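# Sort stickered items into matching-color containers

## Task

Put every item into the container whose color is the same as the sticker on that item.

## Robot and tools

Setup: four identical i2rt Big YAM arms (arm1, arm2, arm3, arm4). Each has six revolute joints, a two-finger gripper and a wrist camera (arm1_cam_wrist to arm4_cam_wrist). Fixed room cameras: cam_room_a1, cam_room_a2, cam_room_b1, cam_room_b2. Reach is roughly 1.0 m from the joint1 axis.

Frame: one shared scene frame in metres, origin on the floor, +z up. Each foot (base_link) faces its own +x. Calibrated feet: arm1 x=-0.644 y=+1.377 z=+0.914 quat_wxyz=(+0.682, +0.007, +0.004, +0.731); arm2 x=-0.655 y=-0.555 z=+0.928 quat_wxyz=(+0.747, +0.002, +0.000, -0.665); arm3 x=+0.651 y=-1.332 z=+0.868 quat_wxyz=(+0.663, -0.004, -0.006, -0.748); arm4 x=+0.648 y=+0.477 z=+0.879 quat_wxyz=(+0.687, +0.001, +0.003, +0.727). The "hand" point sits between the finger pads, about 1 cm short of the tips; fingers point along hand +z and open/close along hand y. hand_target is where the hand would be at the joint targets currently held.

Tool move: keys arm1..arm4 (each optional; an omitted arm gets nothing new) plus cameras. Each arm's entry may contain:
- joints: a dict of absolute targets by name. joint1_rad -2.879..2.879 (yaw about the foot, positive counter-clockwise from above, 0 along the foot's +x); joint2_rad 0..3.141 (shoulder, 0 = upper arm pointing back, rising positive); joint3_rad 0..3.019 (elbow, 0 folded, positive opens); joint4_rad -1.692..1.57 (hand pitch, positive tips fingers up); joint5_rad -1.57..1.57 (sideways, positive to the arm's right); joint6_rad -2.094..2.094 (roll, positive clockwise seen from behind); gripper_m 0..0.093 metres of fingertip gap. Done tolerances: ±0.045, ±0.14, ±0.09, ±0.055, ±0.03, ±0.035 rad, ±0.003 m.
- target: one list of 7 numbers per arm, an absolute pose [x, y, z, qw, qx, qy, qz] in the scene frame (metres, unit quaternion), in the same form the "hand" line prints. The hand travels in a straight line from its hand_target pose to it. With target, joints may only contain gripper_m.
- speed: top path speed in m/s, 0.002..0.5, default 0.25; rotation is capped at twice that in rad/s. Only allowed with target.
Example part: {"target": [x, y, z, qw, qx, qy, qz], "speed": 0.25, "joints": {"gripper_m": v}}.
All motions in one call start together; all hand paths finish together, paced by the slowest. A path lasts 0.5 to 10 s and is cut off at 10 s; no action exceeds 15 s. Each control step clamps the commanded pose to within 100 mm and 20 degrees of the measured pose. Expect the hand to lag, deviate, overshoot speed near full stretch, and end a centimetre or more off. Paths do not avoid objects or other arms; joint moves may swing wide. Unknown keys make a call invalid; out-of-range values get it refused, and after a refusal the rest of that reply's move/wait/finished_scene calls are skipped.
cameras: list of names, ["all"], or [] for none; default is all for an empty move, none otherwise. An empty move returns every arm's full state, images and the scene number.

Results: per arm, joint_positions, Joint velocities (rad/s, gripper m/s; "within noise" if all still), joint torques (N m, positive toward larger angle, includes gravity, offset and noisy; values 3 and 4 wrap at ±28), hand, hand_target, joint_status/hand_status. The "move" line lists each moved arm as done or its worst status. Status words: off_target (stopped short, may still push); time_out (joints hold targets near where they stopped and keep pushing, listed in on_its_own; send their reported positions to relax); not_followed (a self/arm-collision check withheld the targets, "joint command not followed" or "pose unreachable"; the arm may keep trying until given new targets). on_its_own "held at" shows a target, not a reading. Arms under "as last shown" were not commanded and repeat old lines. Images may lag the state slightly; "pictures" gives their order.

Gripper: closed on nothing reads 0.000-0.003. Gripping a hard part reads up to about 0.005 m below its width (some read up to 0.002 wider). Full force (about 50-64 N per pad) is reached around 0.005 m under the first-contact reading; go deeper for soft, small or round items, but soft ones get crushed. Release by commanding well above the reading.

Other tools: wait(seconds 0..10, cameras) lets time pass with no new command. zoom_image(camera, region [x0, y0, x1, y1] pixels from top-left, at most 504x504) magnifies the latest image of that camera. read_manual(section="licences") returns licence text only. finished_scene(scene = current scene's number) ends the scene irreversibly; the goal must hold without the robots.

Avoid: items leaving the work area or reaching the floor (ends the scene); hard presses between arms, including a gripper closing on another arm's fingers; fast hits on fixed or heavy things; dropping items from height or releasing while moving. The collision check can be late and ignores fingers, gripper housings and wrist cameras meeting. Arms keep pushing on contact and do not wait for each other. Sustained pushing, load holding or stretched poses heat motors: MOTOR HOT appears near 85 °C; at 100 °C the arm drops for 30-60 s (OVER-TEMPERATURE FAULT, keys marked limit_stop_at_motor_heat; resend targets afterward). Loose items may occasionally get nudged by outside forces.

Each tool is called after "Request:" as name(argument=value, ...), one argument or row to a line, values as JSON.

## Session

Request:
move(
)

Scene clock: 0.00 s.
Joint torques (N m): no reading
Motor temperatures (°C): arm1=[21 23 27 23 21 21 21] | arm2=[23 24 26 22 22 20 23] | arm3=[24 23 23 23 24 23 23] | arm4=[22 22 24 22 24 21 24]
Heat: arm1: hottest joint3_rad 27 °C; arm2: hottest joint3_rad 26 °C; arm3: hottest joint1_rad 24 °C; arm4: hottest joint3_rad 24 °C.
Joint velocities: within noise
arm1.joint_positions: joint1_rad=-0.168 joint2_rad=+0.560 joint3_rad=+1.361 joint4_rad=-1.410 joint5_rad=+0.240 joint6_rad=+0.692 gripper_m=+0.09396
arm1.joint_status: not commanded
arm1.hand: x=-0.5739 y=+1.5732 z=+1.4376 quat_wxyz=(-0.303, +0.280, -0.837, -0.359) (m; scene frame)
arm1.hand_target: x=-0.5739 y=+1.5706 z=+1.4504 quat_wxyz=(-0.308, +0.276, -0.832, -0.370) (m; scene frame)
arm1.hand_status: not commanded
arm2.joint_positions: joint1_rad=+0.198 joint2_rad=+0.483 joint3_rad=+1.641 joint4_rad=-1.210 joint5_rad=-0.086 joint6_rad=-0.484 gripper_m=+0.09396
arm2.joint_status: not commanded
arm2.hand: x=-0.6060 y=-0.6654 z=+1.6315 quat_wxyz=(-0.468, -0.246, -0.683, +0.505) (m; scene frame)
arm2.hand_target: x=-0.6080 y=-0.6596 z=+1.6377 quat_wxyz=(-0.472, -0.243, -0.677, +0.510) (m; scene frame)
arm2.hand_status: not commanded
arm3.joint_positions: joint1_rad=+0.130 joint2_rad=+0.645 joint3_rad=+1.695 joint4_rad=-1.138 joint5_rad=+0.075 joint6_rad=+0.392 gripper_m=+0.09396
arm3.joint_status: not commanded
arm3.hand: x=+0.6384 y=-1.5186 z=+1.5920 quat_wxyz=(-0.552, -0.621, -0.389, +0.398) (m; scene frame)
arm3.hand_target: x=+0.6384 y=-1.5137 z=+1.6002 quat_wxyz=(-0.558, -0.615, -0.384, +0.402) (m; scene frame)
arm3.hand_status: not commanded
arm4.joint_positions: joint1_rad=+0.147 joint2_rad=+0.437 joint3_rad=+1.709 joint4_rad=-1.566 joint5_rad=+0.245 joint6_rad=+0.670 gripper_m=+0.09396
arm4.joint_status: not commanded
arm4.hand: x=+0.6821 y=+0.5397 z=+1.5256 quat_wxyz=(-0.292, +0.355, -0.719, -0.522) (m; scene frame)
arm4.hand_target: x=+0.6830 y=+0.5357 z=+1.5308 quat_wxyz=(-0.294, +0.352, -0.714, -0.529) (m; scene frame)
arm4.hand_status: not commanded
pictures: arm1_cam_wrist, arm2_cam_wrist, arm3_cam_wrist, arm4_cam_wrist, cam_room_a1, cam_room_a2, cam_room_b1, cam_room_b2
Images, in order (width x height): arm1_cam_wrist 672x504, arm2_cam_wrist 672x504, arm3_cam_wrist 672x504, arm4_cam_wrist 672x504, cam_room_a1 672x504, cam_room_a2 672x504, cam_room_b1 672x504, cam_room_b2 672x504.

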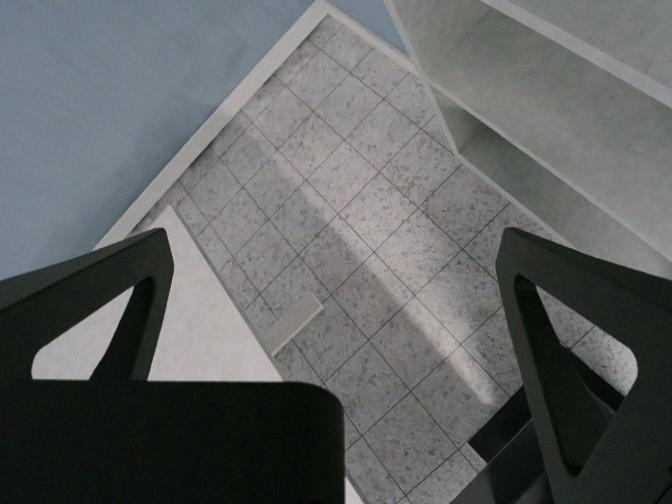

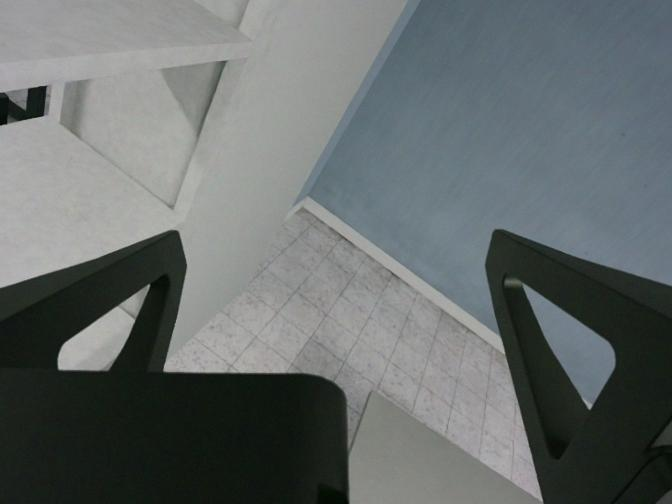

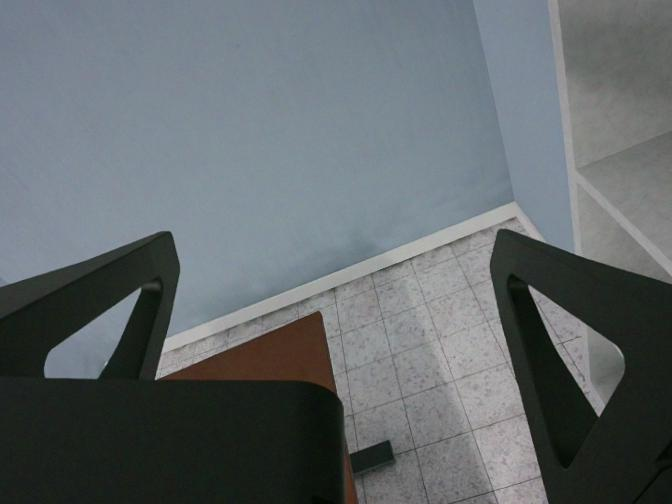

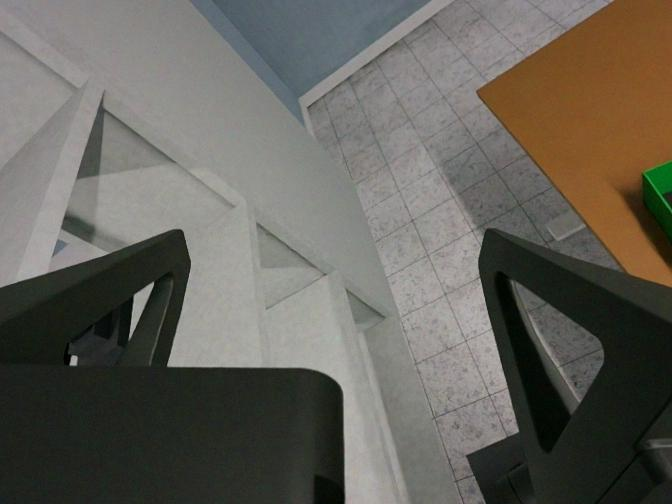

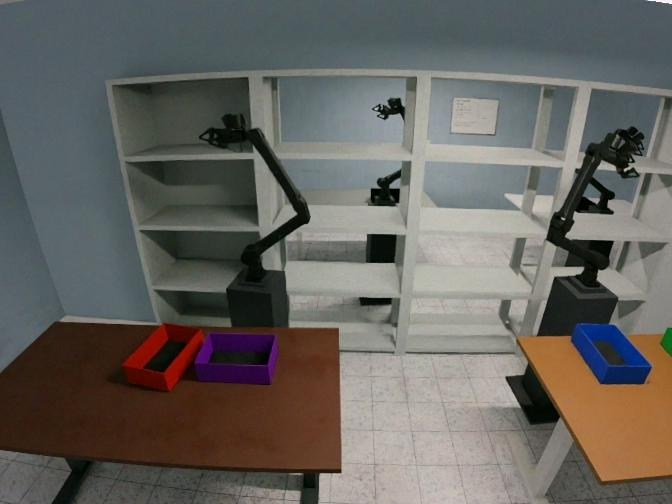

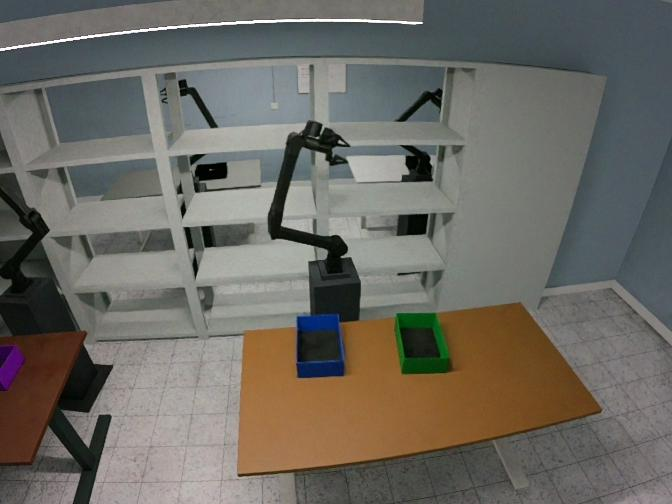

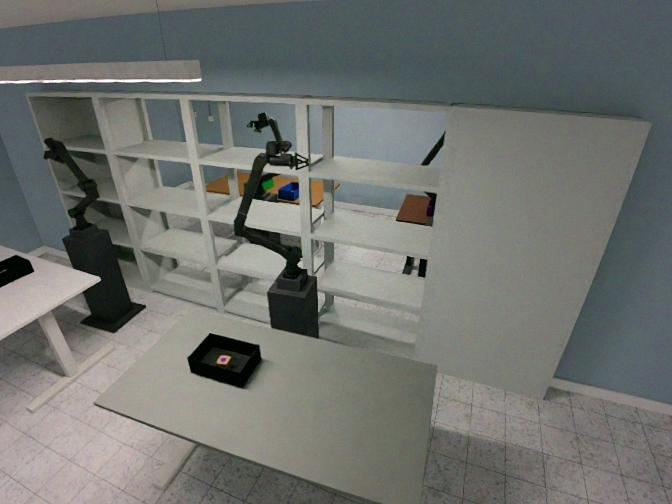

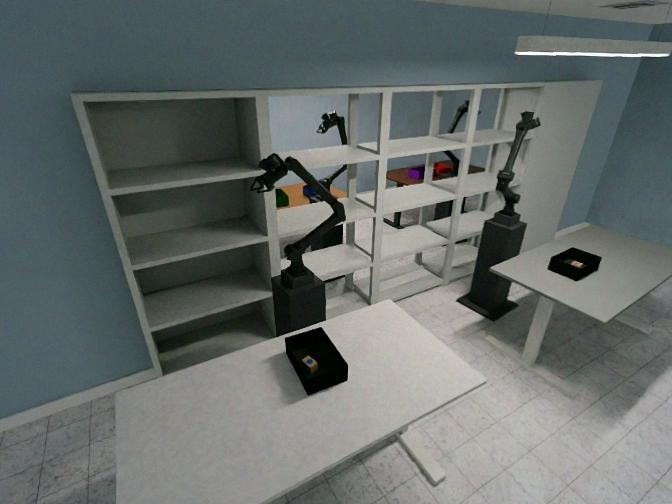

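Request:
zoom_image(
  camera="cam_room_b1",
  region=[175, 320, 275, 395],
)

Request:
zoom_image(
  camera="cam_room_b2",
  region=[270, 315, 370, 400],
)

Request:
zoom_image(
  camera="cam_room_b2",
  region=[530, 230, 630, 300],
)

Request:
zoom_image(
  camera="cam_room_b1",
  region=[0, 240, 80, 310],
)

Scaled by 5.040.

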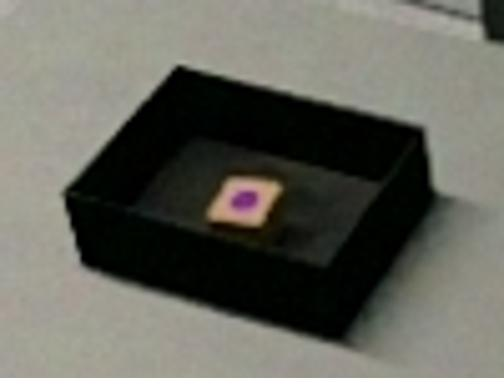

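Scaled by 5.040.

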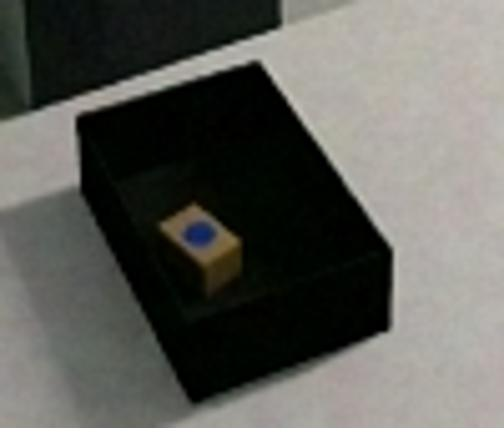

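Scaled by 5.040.

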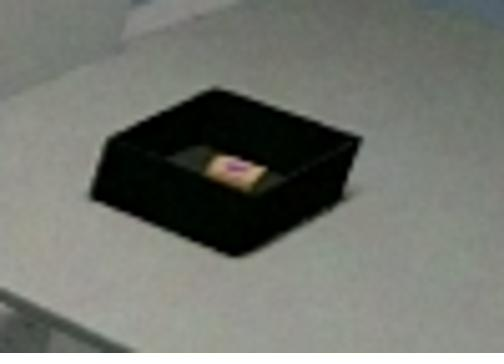

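Scaled by 6.300.

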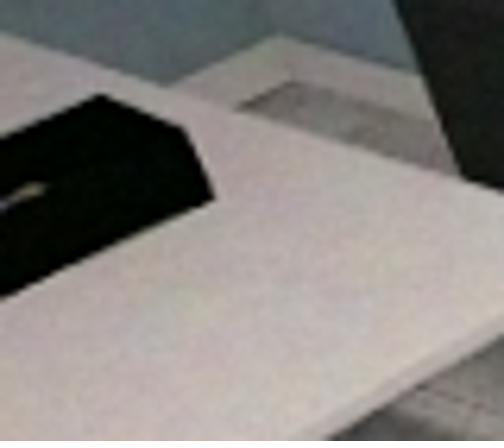

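Request:
move(
  arm1={"joints":{"joint2_rad":1.2,"joint3_rad":1.1,"joint4_rad":-1.0,"joint5_rad":0,"joint6_rad":0}},
  arm2={"joints":{"joint2_rad":1.2,"joint3_rad":1.1,"joint4_rad":-1.0,"joint5_rad":0,"joint6_rad":0}},
  arm3={"joints":{"joint2_rad":1.2,"joint3_rad":1.1,"joint4_rad":-1.0,"joint5_rad":0,"joint6_rad":0}},
  arm4={"joints":{"joint2_rad":1.2,"joint3_rad":1.1,"joint4_rad":-1.0,"joint5_rad":0,"joint6_rad":0}},
)

Request:
move(
  arm1={"joints":{"joint1_rad":1.4}},
  arm2={"joints":{"joint1_rad":-1.75}},
  arm3={"joints":{"joint1_rad":1.2}},
  arm4={"joints":{"joint1_rad":-1.6}},
  cameras=["all"],
)

Scene clock: 18.90 s.
Joint torques (N m): arm1=[-2.02 -7.77 13.15 1.59 -0.09 -0.08] | arm2=[0.79 -10.99 13.29 1.63 0.14 0.21] | arm3=[1.26 -8.82 11.11 1.17 -0.07 -0.11] | arm4=[0.97 -10.58 11.55 1.13 -0.04 -0.13]
Motor temperatures (°C): arm1=[21 23 29 23 21 21 21] | arm2=[23 24 27 22 22 20 23] | arm3=[24 23 24 23 24 23 23] | arm4=[22 22 25 22 24 21 24]
Heat: arm1: hottest joint3_rad 29 °C; arm2: hottest joint3_rad 27 °C; arm3: hottest joint1_rad 24 °C; arm4: hottest joint3_rad 25 °C.
move: arm1 done; arm2 done; arm3 done; arm4 done
Joint velocities: within noise
arm1.joint_positions: joint1_rad=-0.168 joint2_rad=+1.211 joint3_rad=+1.078 joint4_rad=-1.017 joint5_rad=+0.002 joint6_rad=+0.009 gripper_m=+0.09397
arm1.joint_status: all done
arm1.hand: x=-0.5965 y=+1.8062 z=+1.1460 quat_wxyz=(-0.150, +0.652, -0.729, -0.146) (m; scene frame)
arm1.hand_target: x=-0.5956 y=+1.8148 z=+1.1633 quat_wxyz=(-0.168, +0.651, -0.722, -0.162) (m; scene frame)
arm1.hand_status: not commanded
arm2.joint_positions: joint1_rad=+0.198 joint2_rad=+1.207 joint3_rad=+1.075 joint4_rad=-1.001 joint5_rad=-0.003 joint6_rad=-0.015 gripper_m=+0.09396
arm2.joint_status: all done
arm2.hand: x=-0.5208 y=-0.9690 z=+1.1611 quat_wxyz=(-0.176, -0.567, -0.794, +0.126) (m; scene frame)
arm2.hand_target: x=-0.5196 y=-0.9750 z=+1.1760 quat_wxyz=(-0.189, -0.572, -0.787, +0.135) (m; scene frame)
arm2.hand_status: not commanded
arm3.joint_positions: joint1_rad=+0.130 joint2_rad=+1.192 joint3_rad=+1.078 joint4_rad=-1.005 joint5_rad=+0.002 joint6_rad=+0.008 gripper_m=+0.09397
arm3.joint_status: all done
arm3.hand: x=+0.6539 y=-1.7609 z=+1.1143 quat_wxyz=(-0.164, -0.688, -0.688, +0.162) (m; scene frame)
arm3.hand_target: x=+0.6544 y=-1.7686 z=+1.1224 quat_wxyz=(-0.171, -0.683, -0.690, +0.168) (m; scene frame)
arm3.hand_status: not commanded
arm4.joint_positions: joint1_rad=+0.147 joint2_rad=+1.210 joint3_rad=+1.061 joint4_rad=-1.015 joint5_rad=+0.004 joint6_rad=+0.014 gripper_m=+0.09398
arm4.joint_status: all done
arm4.hand: x=+0.5635 y=+0.8971 z=+1.1024 quat_wxyz=(-0.125, +0.755, -0.625, -0.157) (m; scene frame)
arm4.hand_target: x=+0.5604 y=+0.9096 z=+1.1269 quat_wxyz=(-0.144, +0.754, -0.615, -0.182) (m; scene frame)
arm4.hand_status: not commanded
pictures: none

Scene clock: 20.83 s.
Joint torques (N m): arm1=[-1.85 -7.12 13.27 1.62 0.09 -0.04] | arm2=[1.03 -11.11 13.29 1.62 -0.03 0.2] | arm3=[1.61 -9.05 11.1 1.1 0.06 -0.11] | arm4=[1.44 -10.52 11.51 0.85 0.07 -0.07]
Motor temperatures (°C): arm1=[21 23 29 23 21 21 21] | arm2=[23 24 27 22 22 20 23] | arm3=[24 23 25 23 24 23 23] | arm4=[22 22 26 22 24 21 24]
Heat: arm1: hottest joint3_rad 29 °C; arm2: hottest joint3_rad 27 °C; arm3: hottest joint3_rad 25 °C; arm4: hottest joint3_rad 26 °C.
move: arm1 done; arm2 done; arm3 done; arm4 done
Joint velocities: within noise
arm1.joint_positions: joint1_rad=+1.401 joint2_rad=+1.211 joint3_rad=+1.078 joint4_rad=-1.011 joint5_rad=-0.002 joint6_rad=+0.007 gripper_m=+0.09399
arm1.joint_status: all done
arm1.hand: x=-1.0710 y=+1.4207 z=+1.1531 quat_wxyz=(-0.010, +0.974, -0.053, -0.219) (m; scene frame)
arm1.hand_target: x=-1.0778 y=+1.4219 z=+1.1698 quat_wxyz=(-0.013, +0.969, -0.049, -0.240) (m; scene frame)
arm1.hand_status: not commanded
arm2.joint_positions: joint1_rad=-1.754 joint2_rad=+1.207 joint3_rad=+1.075 joint4_rad=-1.001 joint5_rad=+0.000 joint6_rad=-0.013 gripper_m=+0.09398
arm2.joint_status: all done
arm2.hand: x=-1.0889 y=-0.5266 z=+1.1614 quat_wxyz=(+0.010, -0.976, +0.026, +0.217) (m; scene frame)
arm2.hand_target: x=-1.0951 y=-0.5281 z=+1.1764 quat_wxyz=(+0.009, -0.972, +0.030, +0.232) (m; scene frame)
arm2.hand_status: not commanded
arm3.joint_positions: joint1_rad=+1.195 joint2_rad=+1.195 joint3_rad=+1.078 joint4_rad=-1.005 joint5_rad=-0.001 joint6_rad=+0.006 gripper_m=+0.09398
arm3.joint_status: all done
arm3.hand: x=+1.0311 y=-1.5350 z=+1.1105 quat_wxyz=(-0.218, -0.241, -0.944, +0.060) (m; scene frame)
arm3.hand_target: x=+1.0387 y=-1.5365 z=+1.1197 quat_wxyz=(-0.228, -0.235, -0.943, +0.063) (m; scene frame)
arm3.hand_status: not commanded
arm4.joint_positions: joint1_rad=-1.604 joint2_rad=+1.210 joint3_rad=+1.061 joint4_rad=-1.007 joint5_rad=+0.001 joint6_rad=+0.012 gripper_m=+0.09400
arm4.joint_status: all done
arm4.hand: x=+1.0783 y=+0.4874 z=+1.1021 quat_wxyz=(-0.204, +0.006, -0.979, -0.001) (m; scene frame)
arm4.hand_target: x=+1.0893 y=+0.4898 z=+1.1258 quat_wxyz=(-0.231, +0.014, -0.973, -0.002) (m; scene frame)
arm4.hand_status: not commanded
pictures: arm1_cam_wrist, arm2_cam_wrist, arm3_cam_wrist, arm4_cam_wrist, cam_room_a1, cam_room_a2, cam_room_b1, cam_room_b2
Images, in order (width x height): arm1_cam_wrist 672x504, arm2_cam_wrist 672x504, arm3_cam_wrist 672x504, arm4_cam_wrist 672x504, cam_room_a1 672x504, cam_room_a2 672x504, cam_room_b1 672x504, cam_room_b2 672x504.

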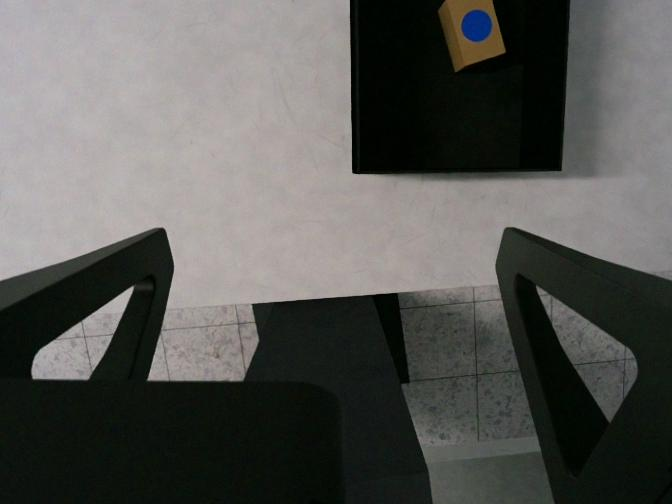

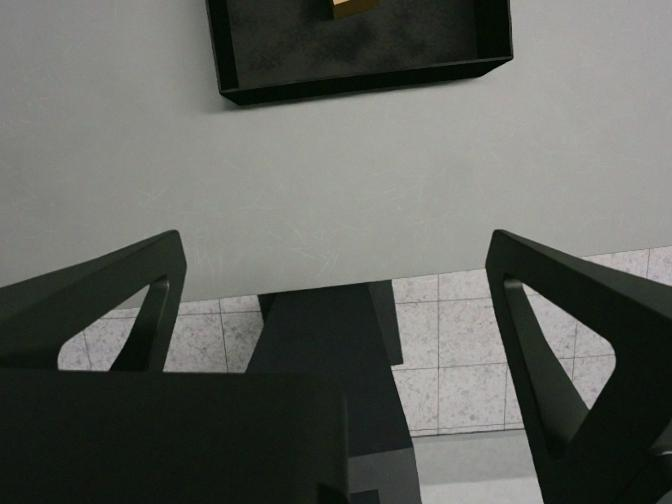

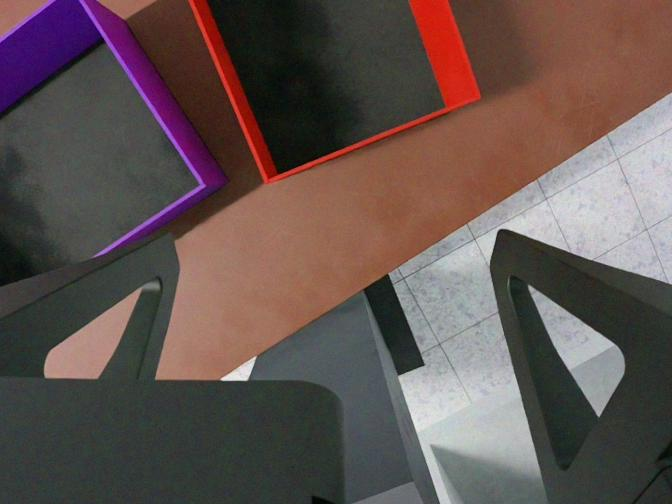

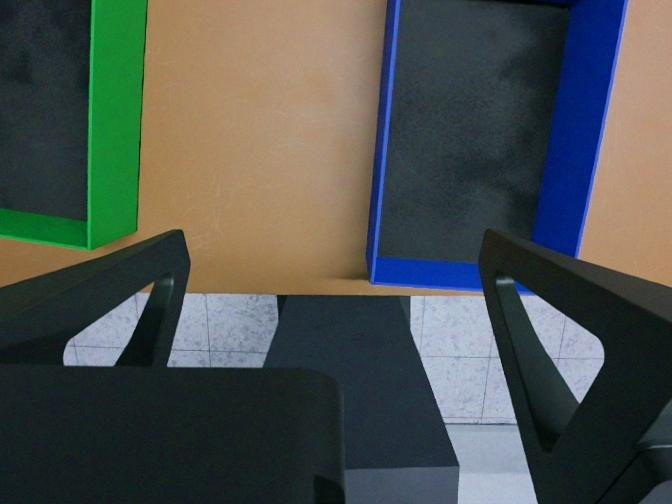

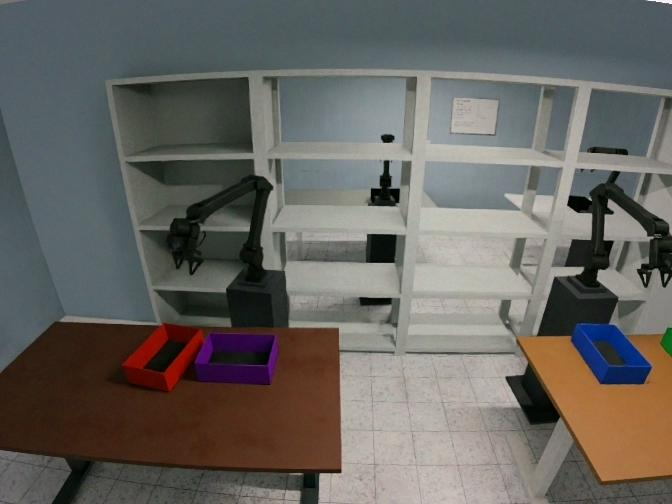

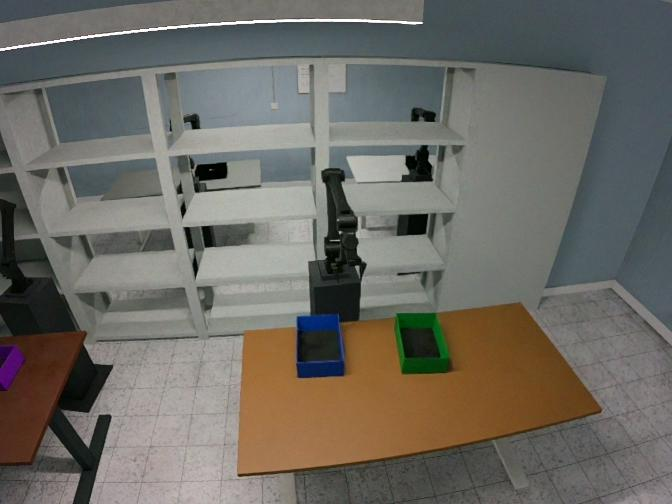

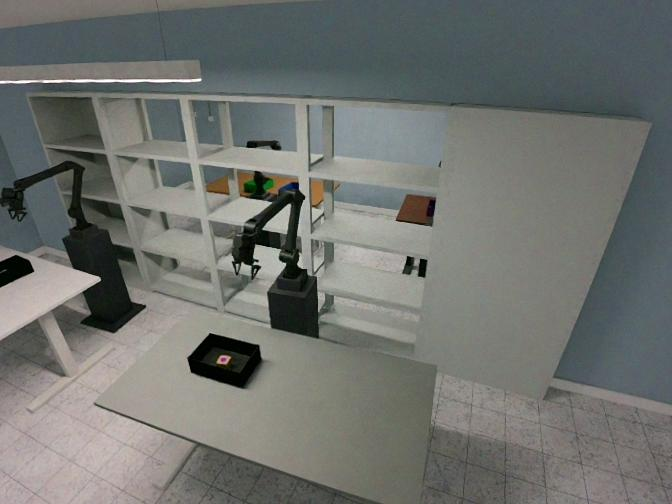

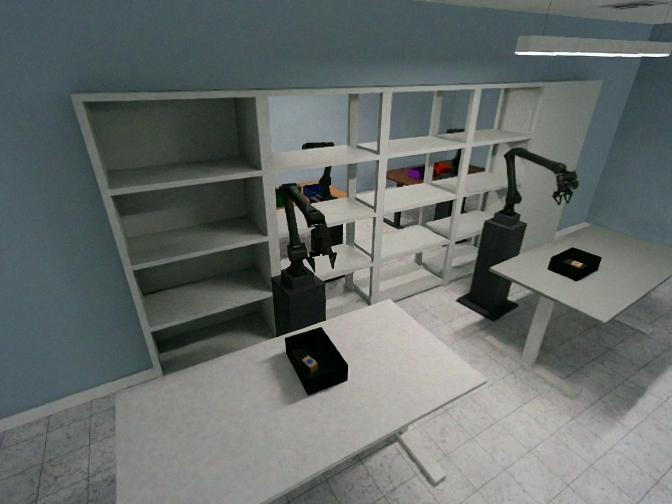

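Request:
move(
  arm1={"target":[-1.126,1.5575,0.93,0.0385,-0.9607,0.1738,0.2130]},
  arm2={"target":[-1.21,-0.499,0.93,0.011,-0.975,0.0494,0.2161]},
  arm3={"joints":{"joint2_rad":1.038,"joint3_rad":0.936,"joint4_rad":-1.45}},
  arm4={"joints":{"joint2_rad":1.038,"joint3_rad":0.936,"joint4_rad":-1.45}},
  cameras=["arm1_cam_wrist","arm2_cam_wrist"],
)

Scene clock: 54.03 s.
Joint torques (N m): arm1=[-2.14 -12.57 9.55 1.68 0.07 0.05] | arm2=[-0.03 -16.79 11.34 2.24 -0.18 0.22] | arm3=[1.55 -5.19 8.47 -0.29 0.07 -0.11] | arm4=[1.03 -5.07 8.64 -0.27 -0.01 -0.07]
Motor temperatures (°C): arm1=[21 24 31 23 21 21 21] | arm2=[23 25 30 22 22 20 23] | arm3=[24 24 28 23 24 23 23] | arm4=[22 23 35 22 24 21 24]
Heat: arm1: hottest joint3_rad 31 °C; arm2: hottest joint3_rad 30 °C; arm3: hottest joint3_rad 28 °C; arm4: hottest joint3_rad 35 °C.
move: arm1 off_target; arm2 off_target; arm3 done; arm4 done
Joint velocities: within noise
arm1.joint_positions: joint1_rad=+1.150 joint2_rad=+1.704 joint3_rad=+0.924 joint4_rad=-0.407 joint5_rad=+0.003 joint6_rad=+0.000 gripper_m=+0.09399
arm1.joint_status: not commanded
arm1.hand: x=-1.1162 y=+1.5516 z=+0.9198 quat_wxyz=(-0.035, +0.965, -0.172, -0.195) (m; scene frame)
arm1.hand_target: x=-1.1259 y=+1.5574 z=+0.9303 quat_wxyz=(-0.039, +0.961, -0.174, -0.213) (m; scene frame)
arm1.hand_status: off_target (0.015 m and 2.2 deg from the pose sent, 0.267 m and 14.4 deg at the start)
arm2.joint_positions: joint1_rad=-1.780 joint2_rad=+1.786 joint3_rad=+1.011 joint4_rad=-0.411 joint5_rad=+0.000 joint6_rad=-0.013 gripper_m=+0.09398
arm2.joint_status: not commanded
arm2.hand: x=-1.1879 y=-0.5053 z=+0.9161 quat_wxyz=(+0.012, -0.981, +0.039, +0.190) (m; scene frame)
arm2.hand_target: x=-1.2090 y=-0.4989 z=+0.9306 quat_wxyz=(+0.011, -0.975, +0.049, +0.216) (m; scene frame)
arm2.hand_status: off_target (0.027 m and 3.3 deg from the pose sent, 0.263 m and 2.7 deg at the start)
arm3.joint_positions: joint1_rad=+1.195 joint2_rad=+1.031 joint3_rad=+0.939 joint4_rad=-1.442 joint5_rad=-0.001 joint6_rad=+0.006 gripper_m=+0.09398
arm3.joint_status: all done
arm3.hand: x=+0.8921 y=-1.4601 z=+1.0769 quat_wxyz=(-0.020, -0.249, -0.968, +0.011) (m; scene frame)
arm3.hand_target: x=+0.8908 y=-1.4579 z=+1.0740 quat_wxyz=(-0.011, -0.243, -0.970, +0.009) (m; scene frame)
arm3.hand_status: not commanded
arm4.joint_positions: joint1_rad=-1.604 joint2_rad=+1.031 joint3_rad=+0.932 joint4_rad=-1.440 joint5_rad=+0.001 joint6_rad=+0.012 gripper_m=+0.09400
arm4.joint_status: all done
arm4.hand: x=+0.9222 y=+0.4837 z=+1.0826 quat_wxyz=(-0.014, +0.006, -1.000, +0.002) (m; scene frame)
arm4.hand_target: x=+0.9214 y=+0.4851 z=+1.0823 quat_wxyz=(-0.007, +0.014, -1.000, +0.001) (m; scene frame)
arm4.hand_status: not commanded
pictures: arm1_cam_wrist, arm2_cam_wrist
Images, in order (width x height): arm1_cam_wrist 672x504, arm2_cam_wrist 672x504.

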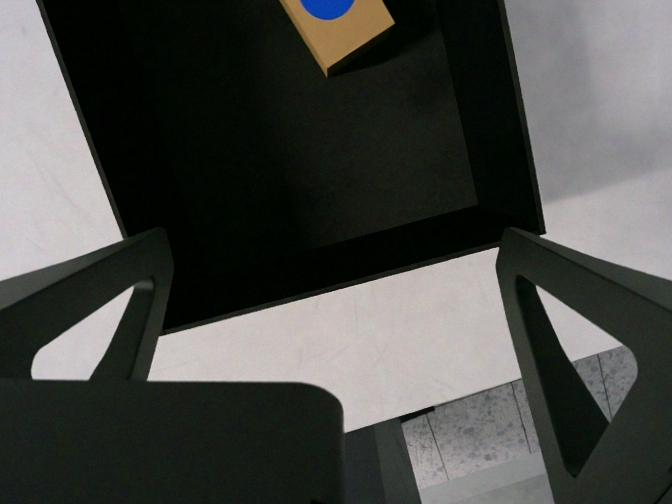

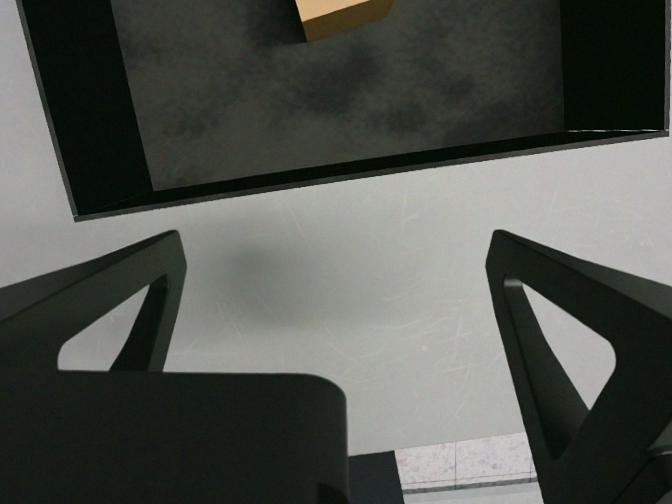

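Request:
move(
  arm1={"target":[-1.225,1.588,0.86,0,0.9945,0.1045,0]},
  arm2={"target":[-1.31,-0.486,0.86,0,0.9962,0.0872,0]},
  cameras=["arm1_cam_wrist","arm2_cam_wrist"],
)

Scene clock: 72.17 s.
Joint torques (N m): arm1=[-1.55 -17.79 13.08 0.01 0.07 -0.08] | arm2=[0.15 -22.01 13.34 0.14 0.12 -0.08] | arm3=[1.55 -5.25 8.44 -0.28 0.07 -0.11] | arm4=[0.97 -5.01 8.55 -0.29 0.04 -0.06]
Motor temperatures (°C): arm1=[21 25 32 23 21 21 21] | arm2=[23 25 32 22 22 20 23] | arm3=[24 24 27 23 24 23 23] | arm4=[22 22 35 22 24 21 24]
Heat: arm1: hottest joint3_rad 32 °C; arm2: hottest joint3_rad 32 °C; arm3: hottest joint3_rad 27 °C; arm4: hottest joint3_rad 35 °C.
move: arm1 off_target; arm2 off_target
Joint velocities: within noise
arm1.joint_positions: joint1_rad=+1.150 joint2_rad=+2.196 joint3_rad=+1.573 joint4_rad=-0.992 joint5_rad=+0.001 joint6_rad=-0.547 gripper_m=+0.09399
arm1.joint_status: not commanded
arm1.hand: x=-1.2059 y=+1.5840 z=+0.8504 quat_wxyz=(+0.007, +0.995, +0.097, +0.012) (m; scene frame)
arm1.hand_target: x=-1.2244 y=+1.5877 z=+0.8605 quat_wxyz=(+0.000, +0.995, +0.105, -0.001) (m; scene frame)
arm1.hand_status: off_target (0.022 m and 1.8 deg from the pose sent, 0.129 m and 39.3 deg at the start)
arm2.joint_positions: joint1_rad=-1.786 joint2_rad=+2.269 joint3_rad=+1.734 joint4_rad=-1.043 joint5_rad=-0.007 joint6_rad=-0.264 gripper_m=+0.09398
arm2.joint_status: not commanded
arm2.hand: x=-1.2963 y=-0.4924 z=+0.8617 quat_wxyz=(-0.003, -0.997, -0.083, -0.003) (m; scene frame)
arm2.hand_target: x=-1.3095 y=-0.4860 z=+0.8602 quat_wxyz=(+0.000, -0.996, -0.087, +0.001) (m; scene frame)
arm2.hand_status: off_target (0.015 m and 0.7 deg from the pose sent, 0.136 m and 26.3 deg at the start)
arm3, arm4: as last shown
pictures: arm1_cam_wrist, arm2_cam_wrist
Images, in order (width x height): arm1_cam_wrist 672x504, arm2_cam_wrist 672x504.

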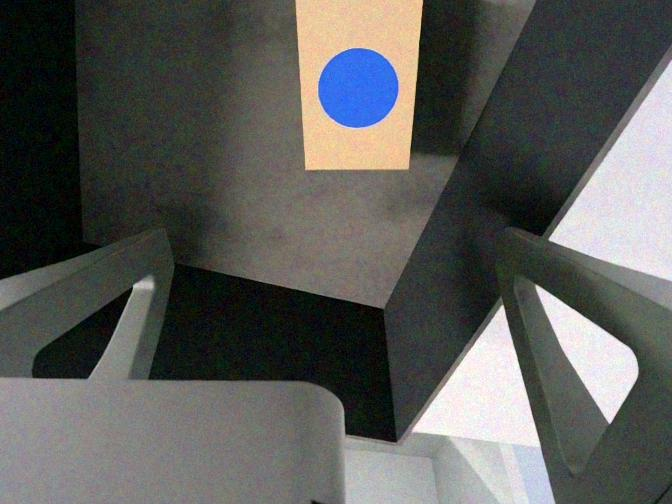

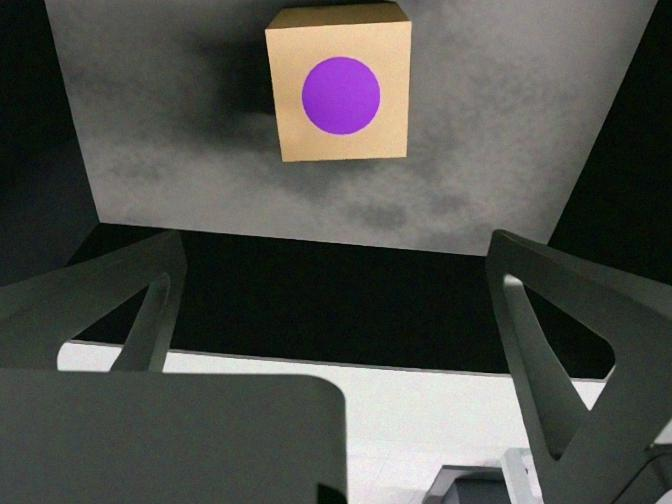

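Request:
move(
  arm1={"target":[-1.238,1.594,0.747,0,0.9945,0.1045,0],"speed":0.12},
  arm2={"target":[-1.3155,-0.485,0.737,0,0.9945,0.1045,0],"speed":0.12},
  cameras=["arm1_cam_wrist","arm2_cam_wrist"],
)

Scene clock: 87.77 s.
Joint torques (N m): arm1=[-1.61 -18.61 11.58 0.72 0.05 -0.07] | arm2=[0.09 -22.95 11.85 1.13 0.11 -0.09] | arm3=[1.55 -5.3 8.43 -0.28 0.06 -0.11] | arm4=[1.26 -5.07 8.53 -0.21 0.06 -0.07]
Motor temperatures (°C): arm1=[21 25 33 23 21 21 21] | arm2=[23 25 34 22 22 20 23] | arm3=[24 24 27 23 24 23 23] | arm4=[22 22 35 22 24 21 24]
Heat: arm1: hottest joint3_rad 33 °C; arm2: hottest joint3_rad 34 °C; arm3: hottest joint3_rad 27 °C; arm4: hottest joint3_rad 35 °C.
move: arm1 off_target; arm2 off_target
Joint velocities: within noise
arm1.joint_positions: joint1_rad=+1.155 joint2_rad=+2.412 joint3_rad=+1.633 joint4_rad=-0.858 joint5_rad=+0.001 joint6_rad=-0.550 gripper_m=+0.09399
arm1.joint_status: not commanded
arm1.hand: x=-1.2154 y=+1.5840 z=+0.7403 quat_wxyz=(+0.012, +0.995, +0.101, +0.022) (m; scene frame)
arm1.hand_target: x=-1.2370 y=+1.5937 z=+0.7478 quat_wxyz=(+0.000, +0.995, +0.104, +0.000) (m; scene frame)
arm1.hand_status: off_target (0.026 m and 2.9 deg from the pose sent, 0.109 m and 1.8 deg at the start)
arm2.joint_positions: joint1_rad=-1.786 joint2_rad=+2.479 joint3_rad=+1.778 joint4_rad=-0.897 joint5_rad=-0.006 joint6_rad=-0.299 gripper_m=+0.09398
arm2.joint_status: not commanded
arm2.hand: x=-1.2987 y=-0.4916 z=+0.7425 quat_wxyz=(-0.004, -0.995, -0.100, -0.014) (m; scene frame)
arm2.hand_target: x=-1.3147 y=-0.4850 z=+0.7377 quat_wxyz=(+0.000, -0.995, -0.104, +0.000) (m; scene frame)
arm2.hand_status: off_target (0.019 m and 1.7 deg from the pose sent, 0.126 m and 2.5 deg at the start)
arm3, arm4: as last shown
pictures: arm1_cam_wrist, arm2_cam_wrist
Images, in order (width x height): arm1_cam_wrist 672x504, arm2_cam_wrist 672x504.

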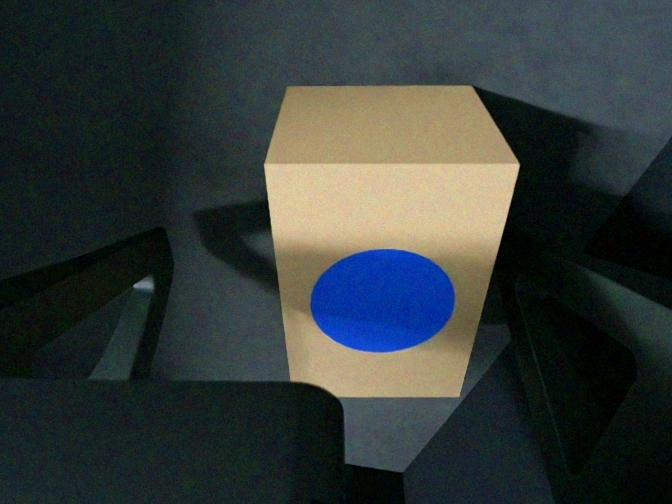

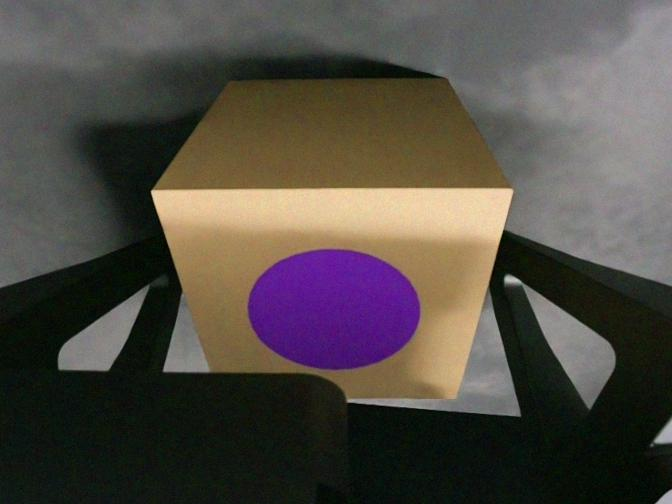

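Request:
move(
  arm1={"joints":{"gripper_m":0.035}},
  arm2={"joints":{"gripper_m":0.045}},
  cameras=["arm1_cam_wrist","arm2_cam_wrist"],
)

Scene clock: 97.80 s.
Joint torques (N m): arm1=[-2.32 -18.67 11.55 0.76 -0.02 -0.11] | arm2=[0.15 -23.12 11.74 1.14 0.07 -0.08] | arm3=[1.55 -5.25 8.46 -0.27 0.07 -0.11] | arm4=[0.79 -5.3 8.5 -0.09 0.06 -0.04]
Motor temperatures (°C): arm1=[21 25 33 23 21 21 21] | arm2=[23 26 33 22 22 20 23] | arm3=[24 24 27 23 24 23 23] | arm4=[22 22 35 22 24 21 24]
Heat: arm1: hottest joint3_rad 33 °C; arm2: hottest joint3_rad 33 °C; arm3: hottest joint3_rad 27 °C; arm4: hottest joint3_rad 35 °C.
move: arm1 off_target; arm2 off_target
Joint velocities: within noise
arm1.joint_positions: joint1_rad=+1.155 joint2_rad=+2.412 joint3_rad=+1.634 joint4_rad=-0.857 joint5_rad=+0.003 joint6_rad=-0.550 gripper_m=+0.04403
arm1.joint_status: gripper_m off_target (ended at +0.04405, target +0.03500)
arm1.hand: x=-1.2158 y=+1.5844 z=+0.7405 quat_wxyz=(+0.011, +0.995, +0.102, +0.022) (m; scene frame)
arm1.hand_target: x=-1.2370 y=+1.5938 z=+0.7478 quat_wxyz=(+0.000, +0.995, +0.104, +0.000) (m; scene frame)
arm1.hand_status: not commanded
arm2.joint_positions: joint1_rad=-1.786 joint2_rad=+2.479 joint3_rad=+1.779 joint4_rad=-0.897 joint5_rad=-0.006 joint6_rad=-0.300 gripper_m=+0.05280
arm2.joint_status: gripper_m off_target (ended at +0.05282, target +0.04500)
arm2.hand: x=-1.2993 y=-0.4915 z=+0.7428 quat_wxyz=(-0.004, -0.995, -0.101, -0.013) (m; scene frame)
arm2.hand_target: x=-1.3148 y=-0.4850 z=+0.7377 quat_wxyz=(+0.000, -0.995, -0.104, +0.000) (m; scene frame)
arm2.hand_status: not commanded
arm3, arm4: as last shown
pictures: arm1_cam_wrist, arm2_cam_wrist
Images, in order (width x height): arm1_cam_wrist 672x504, arm2_cam_wrist 672x504.

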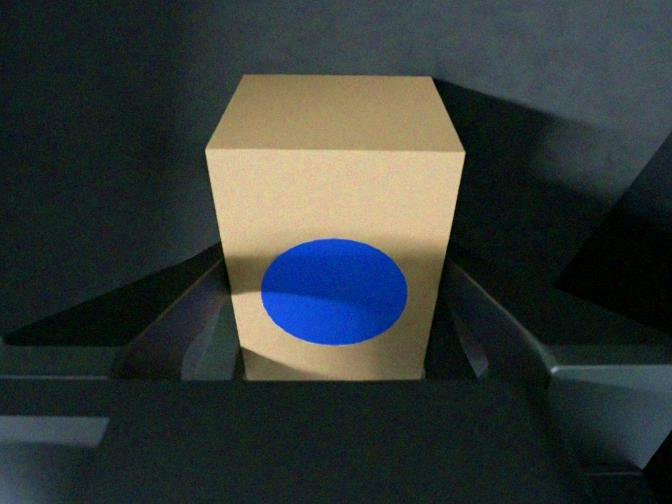

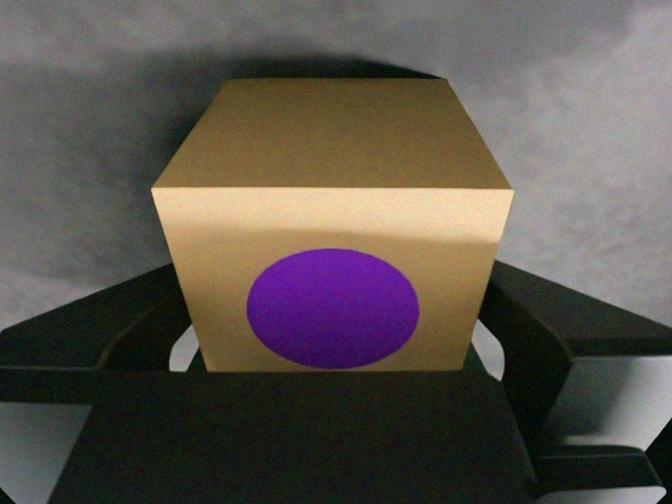

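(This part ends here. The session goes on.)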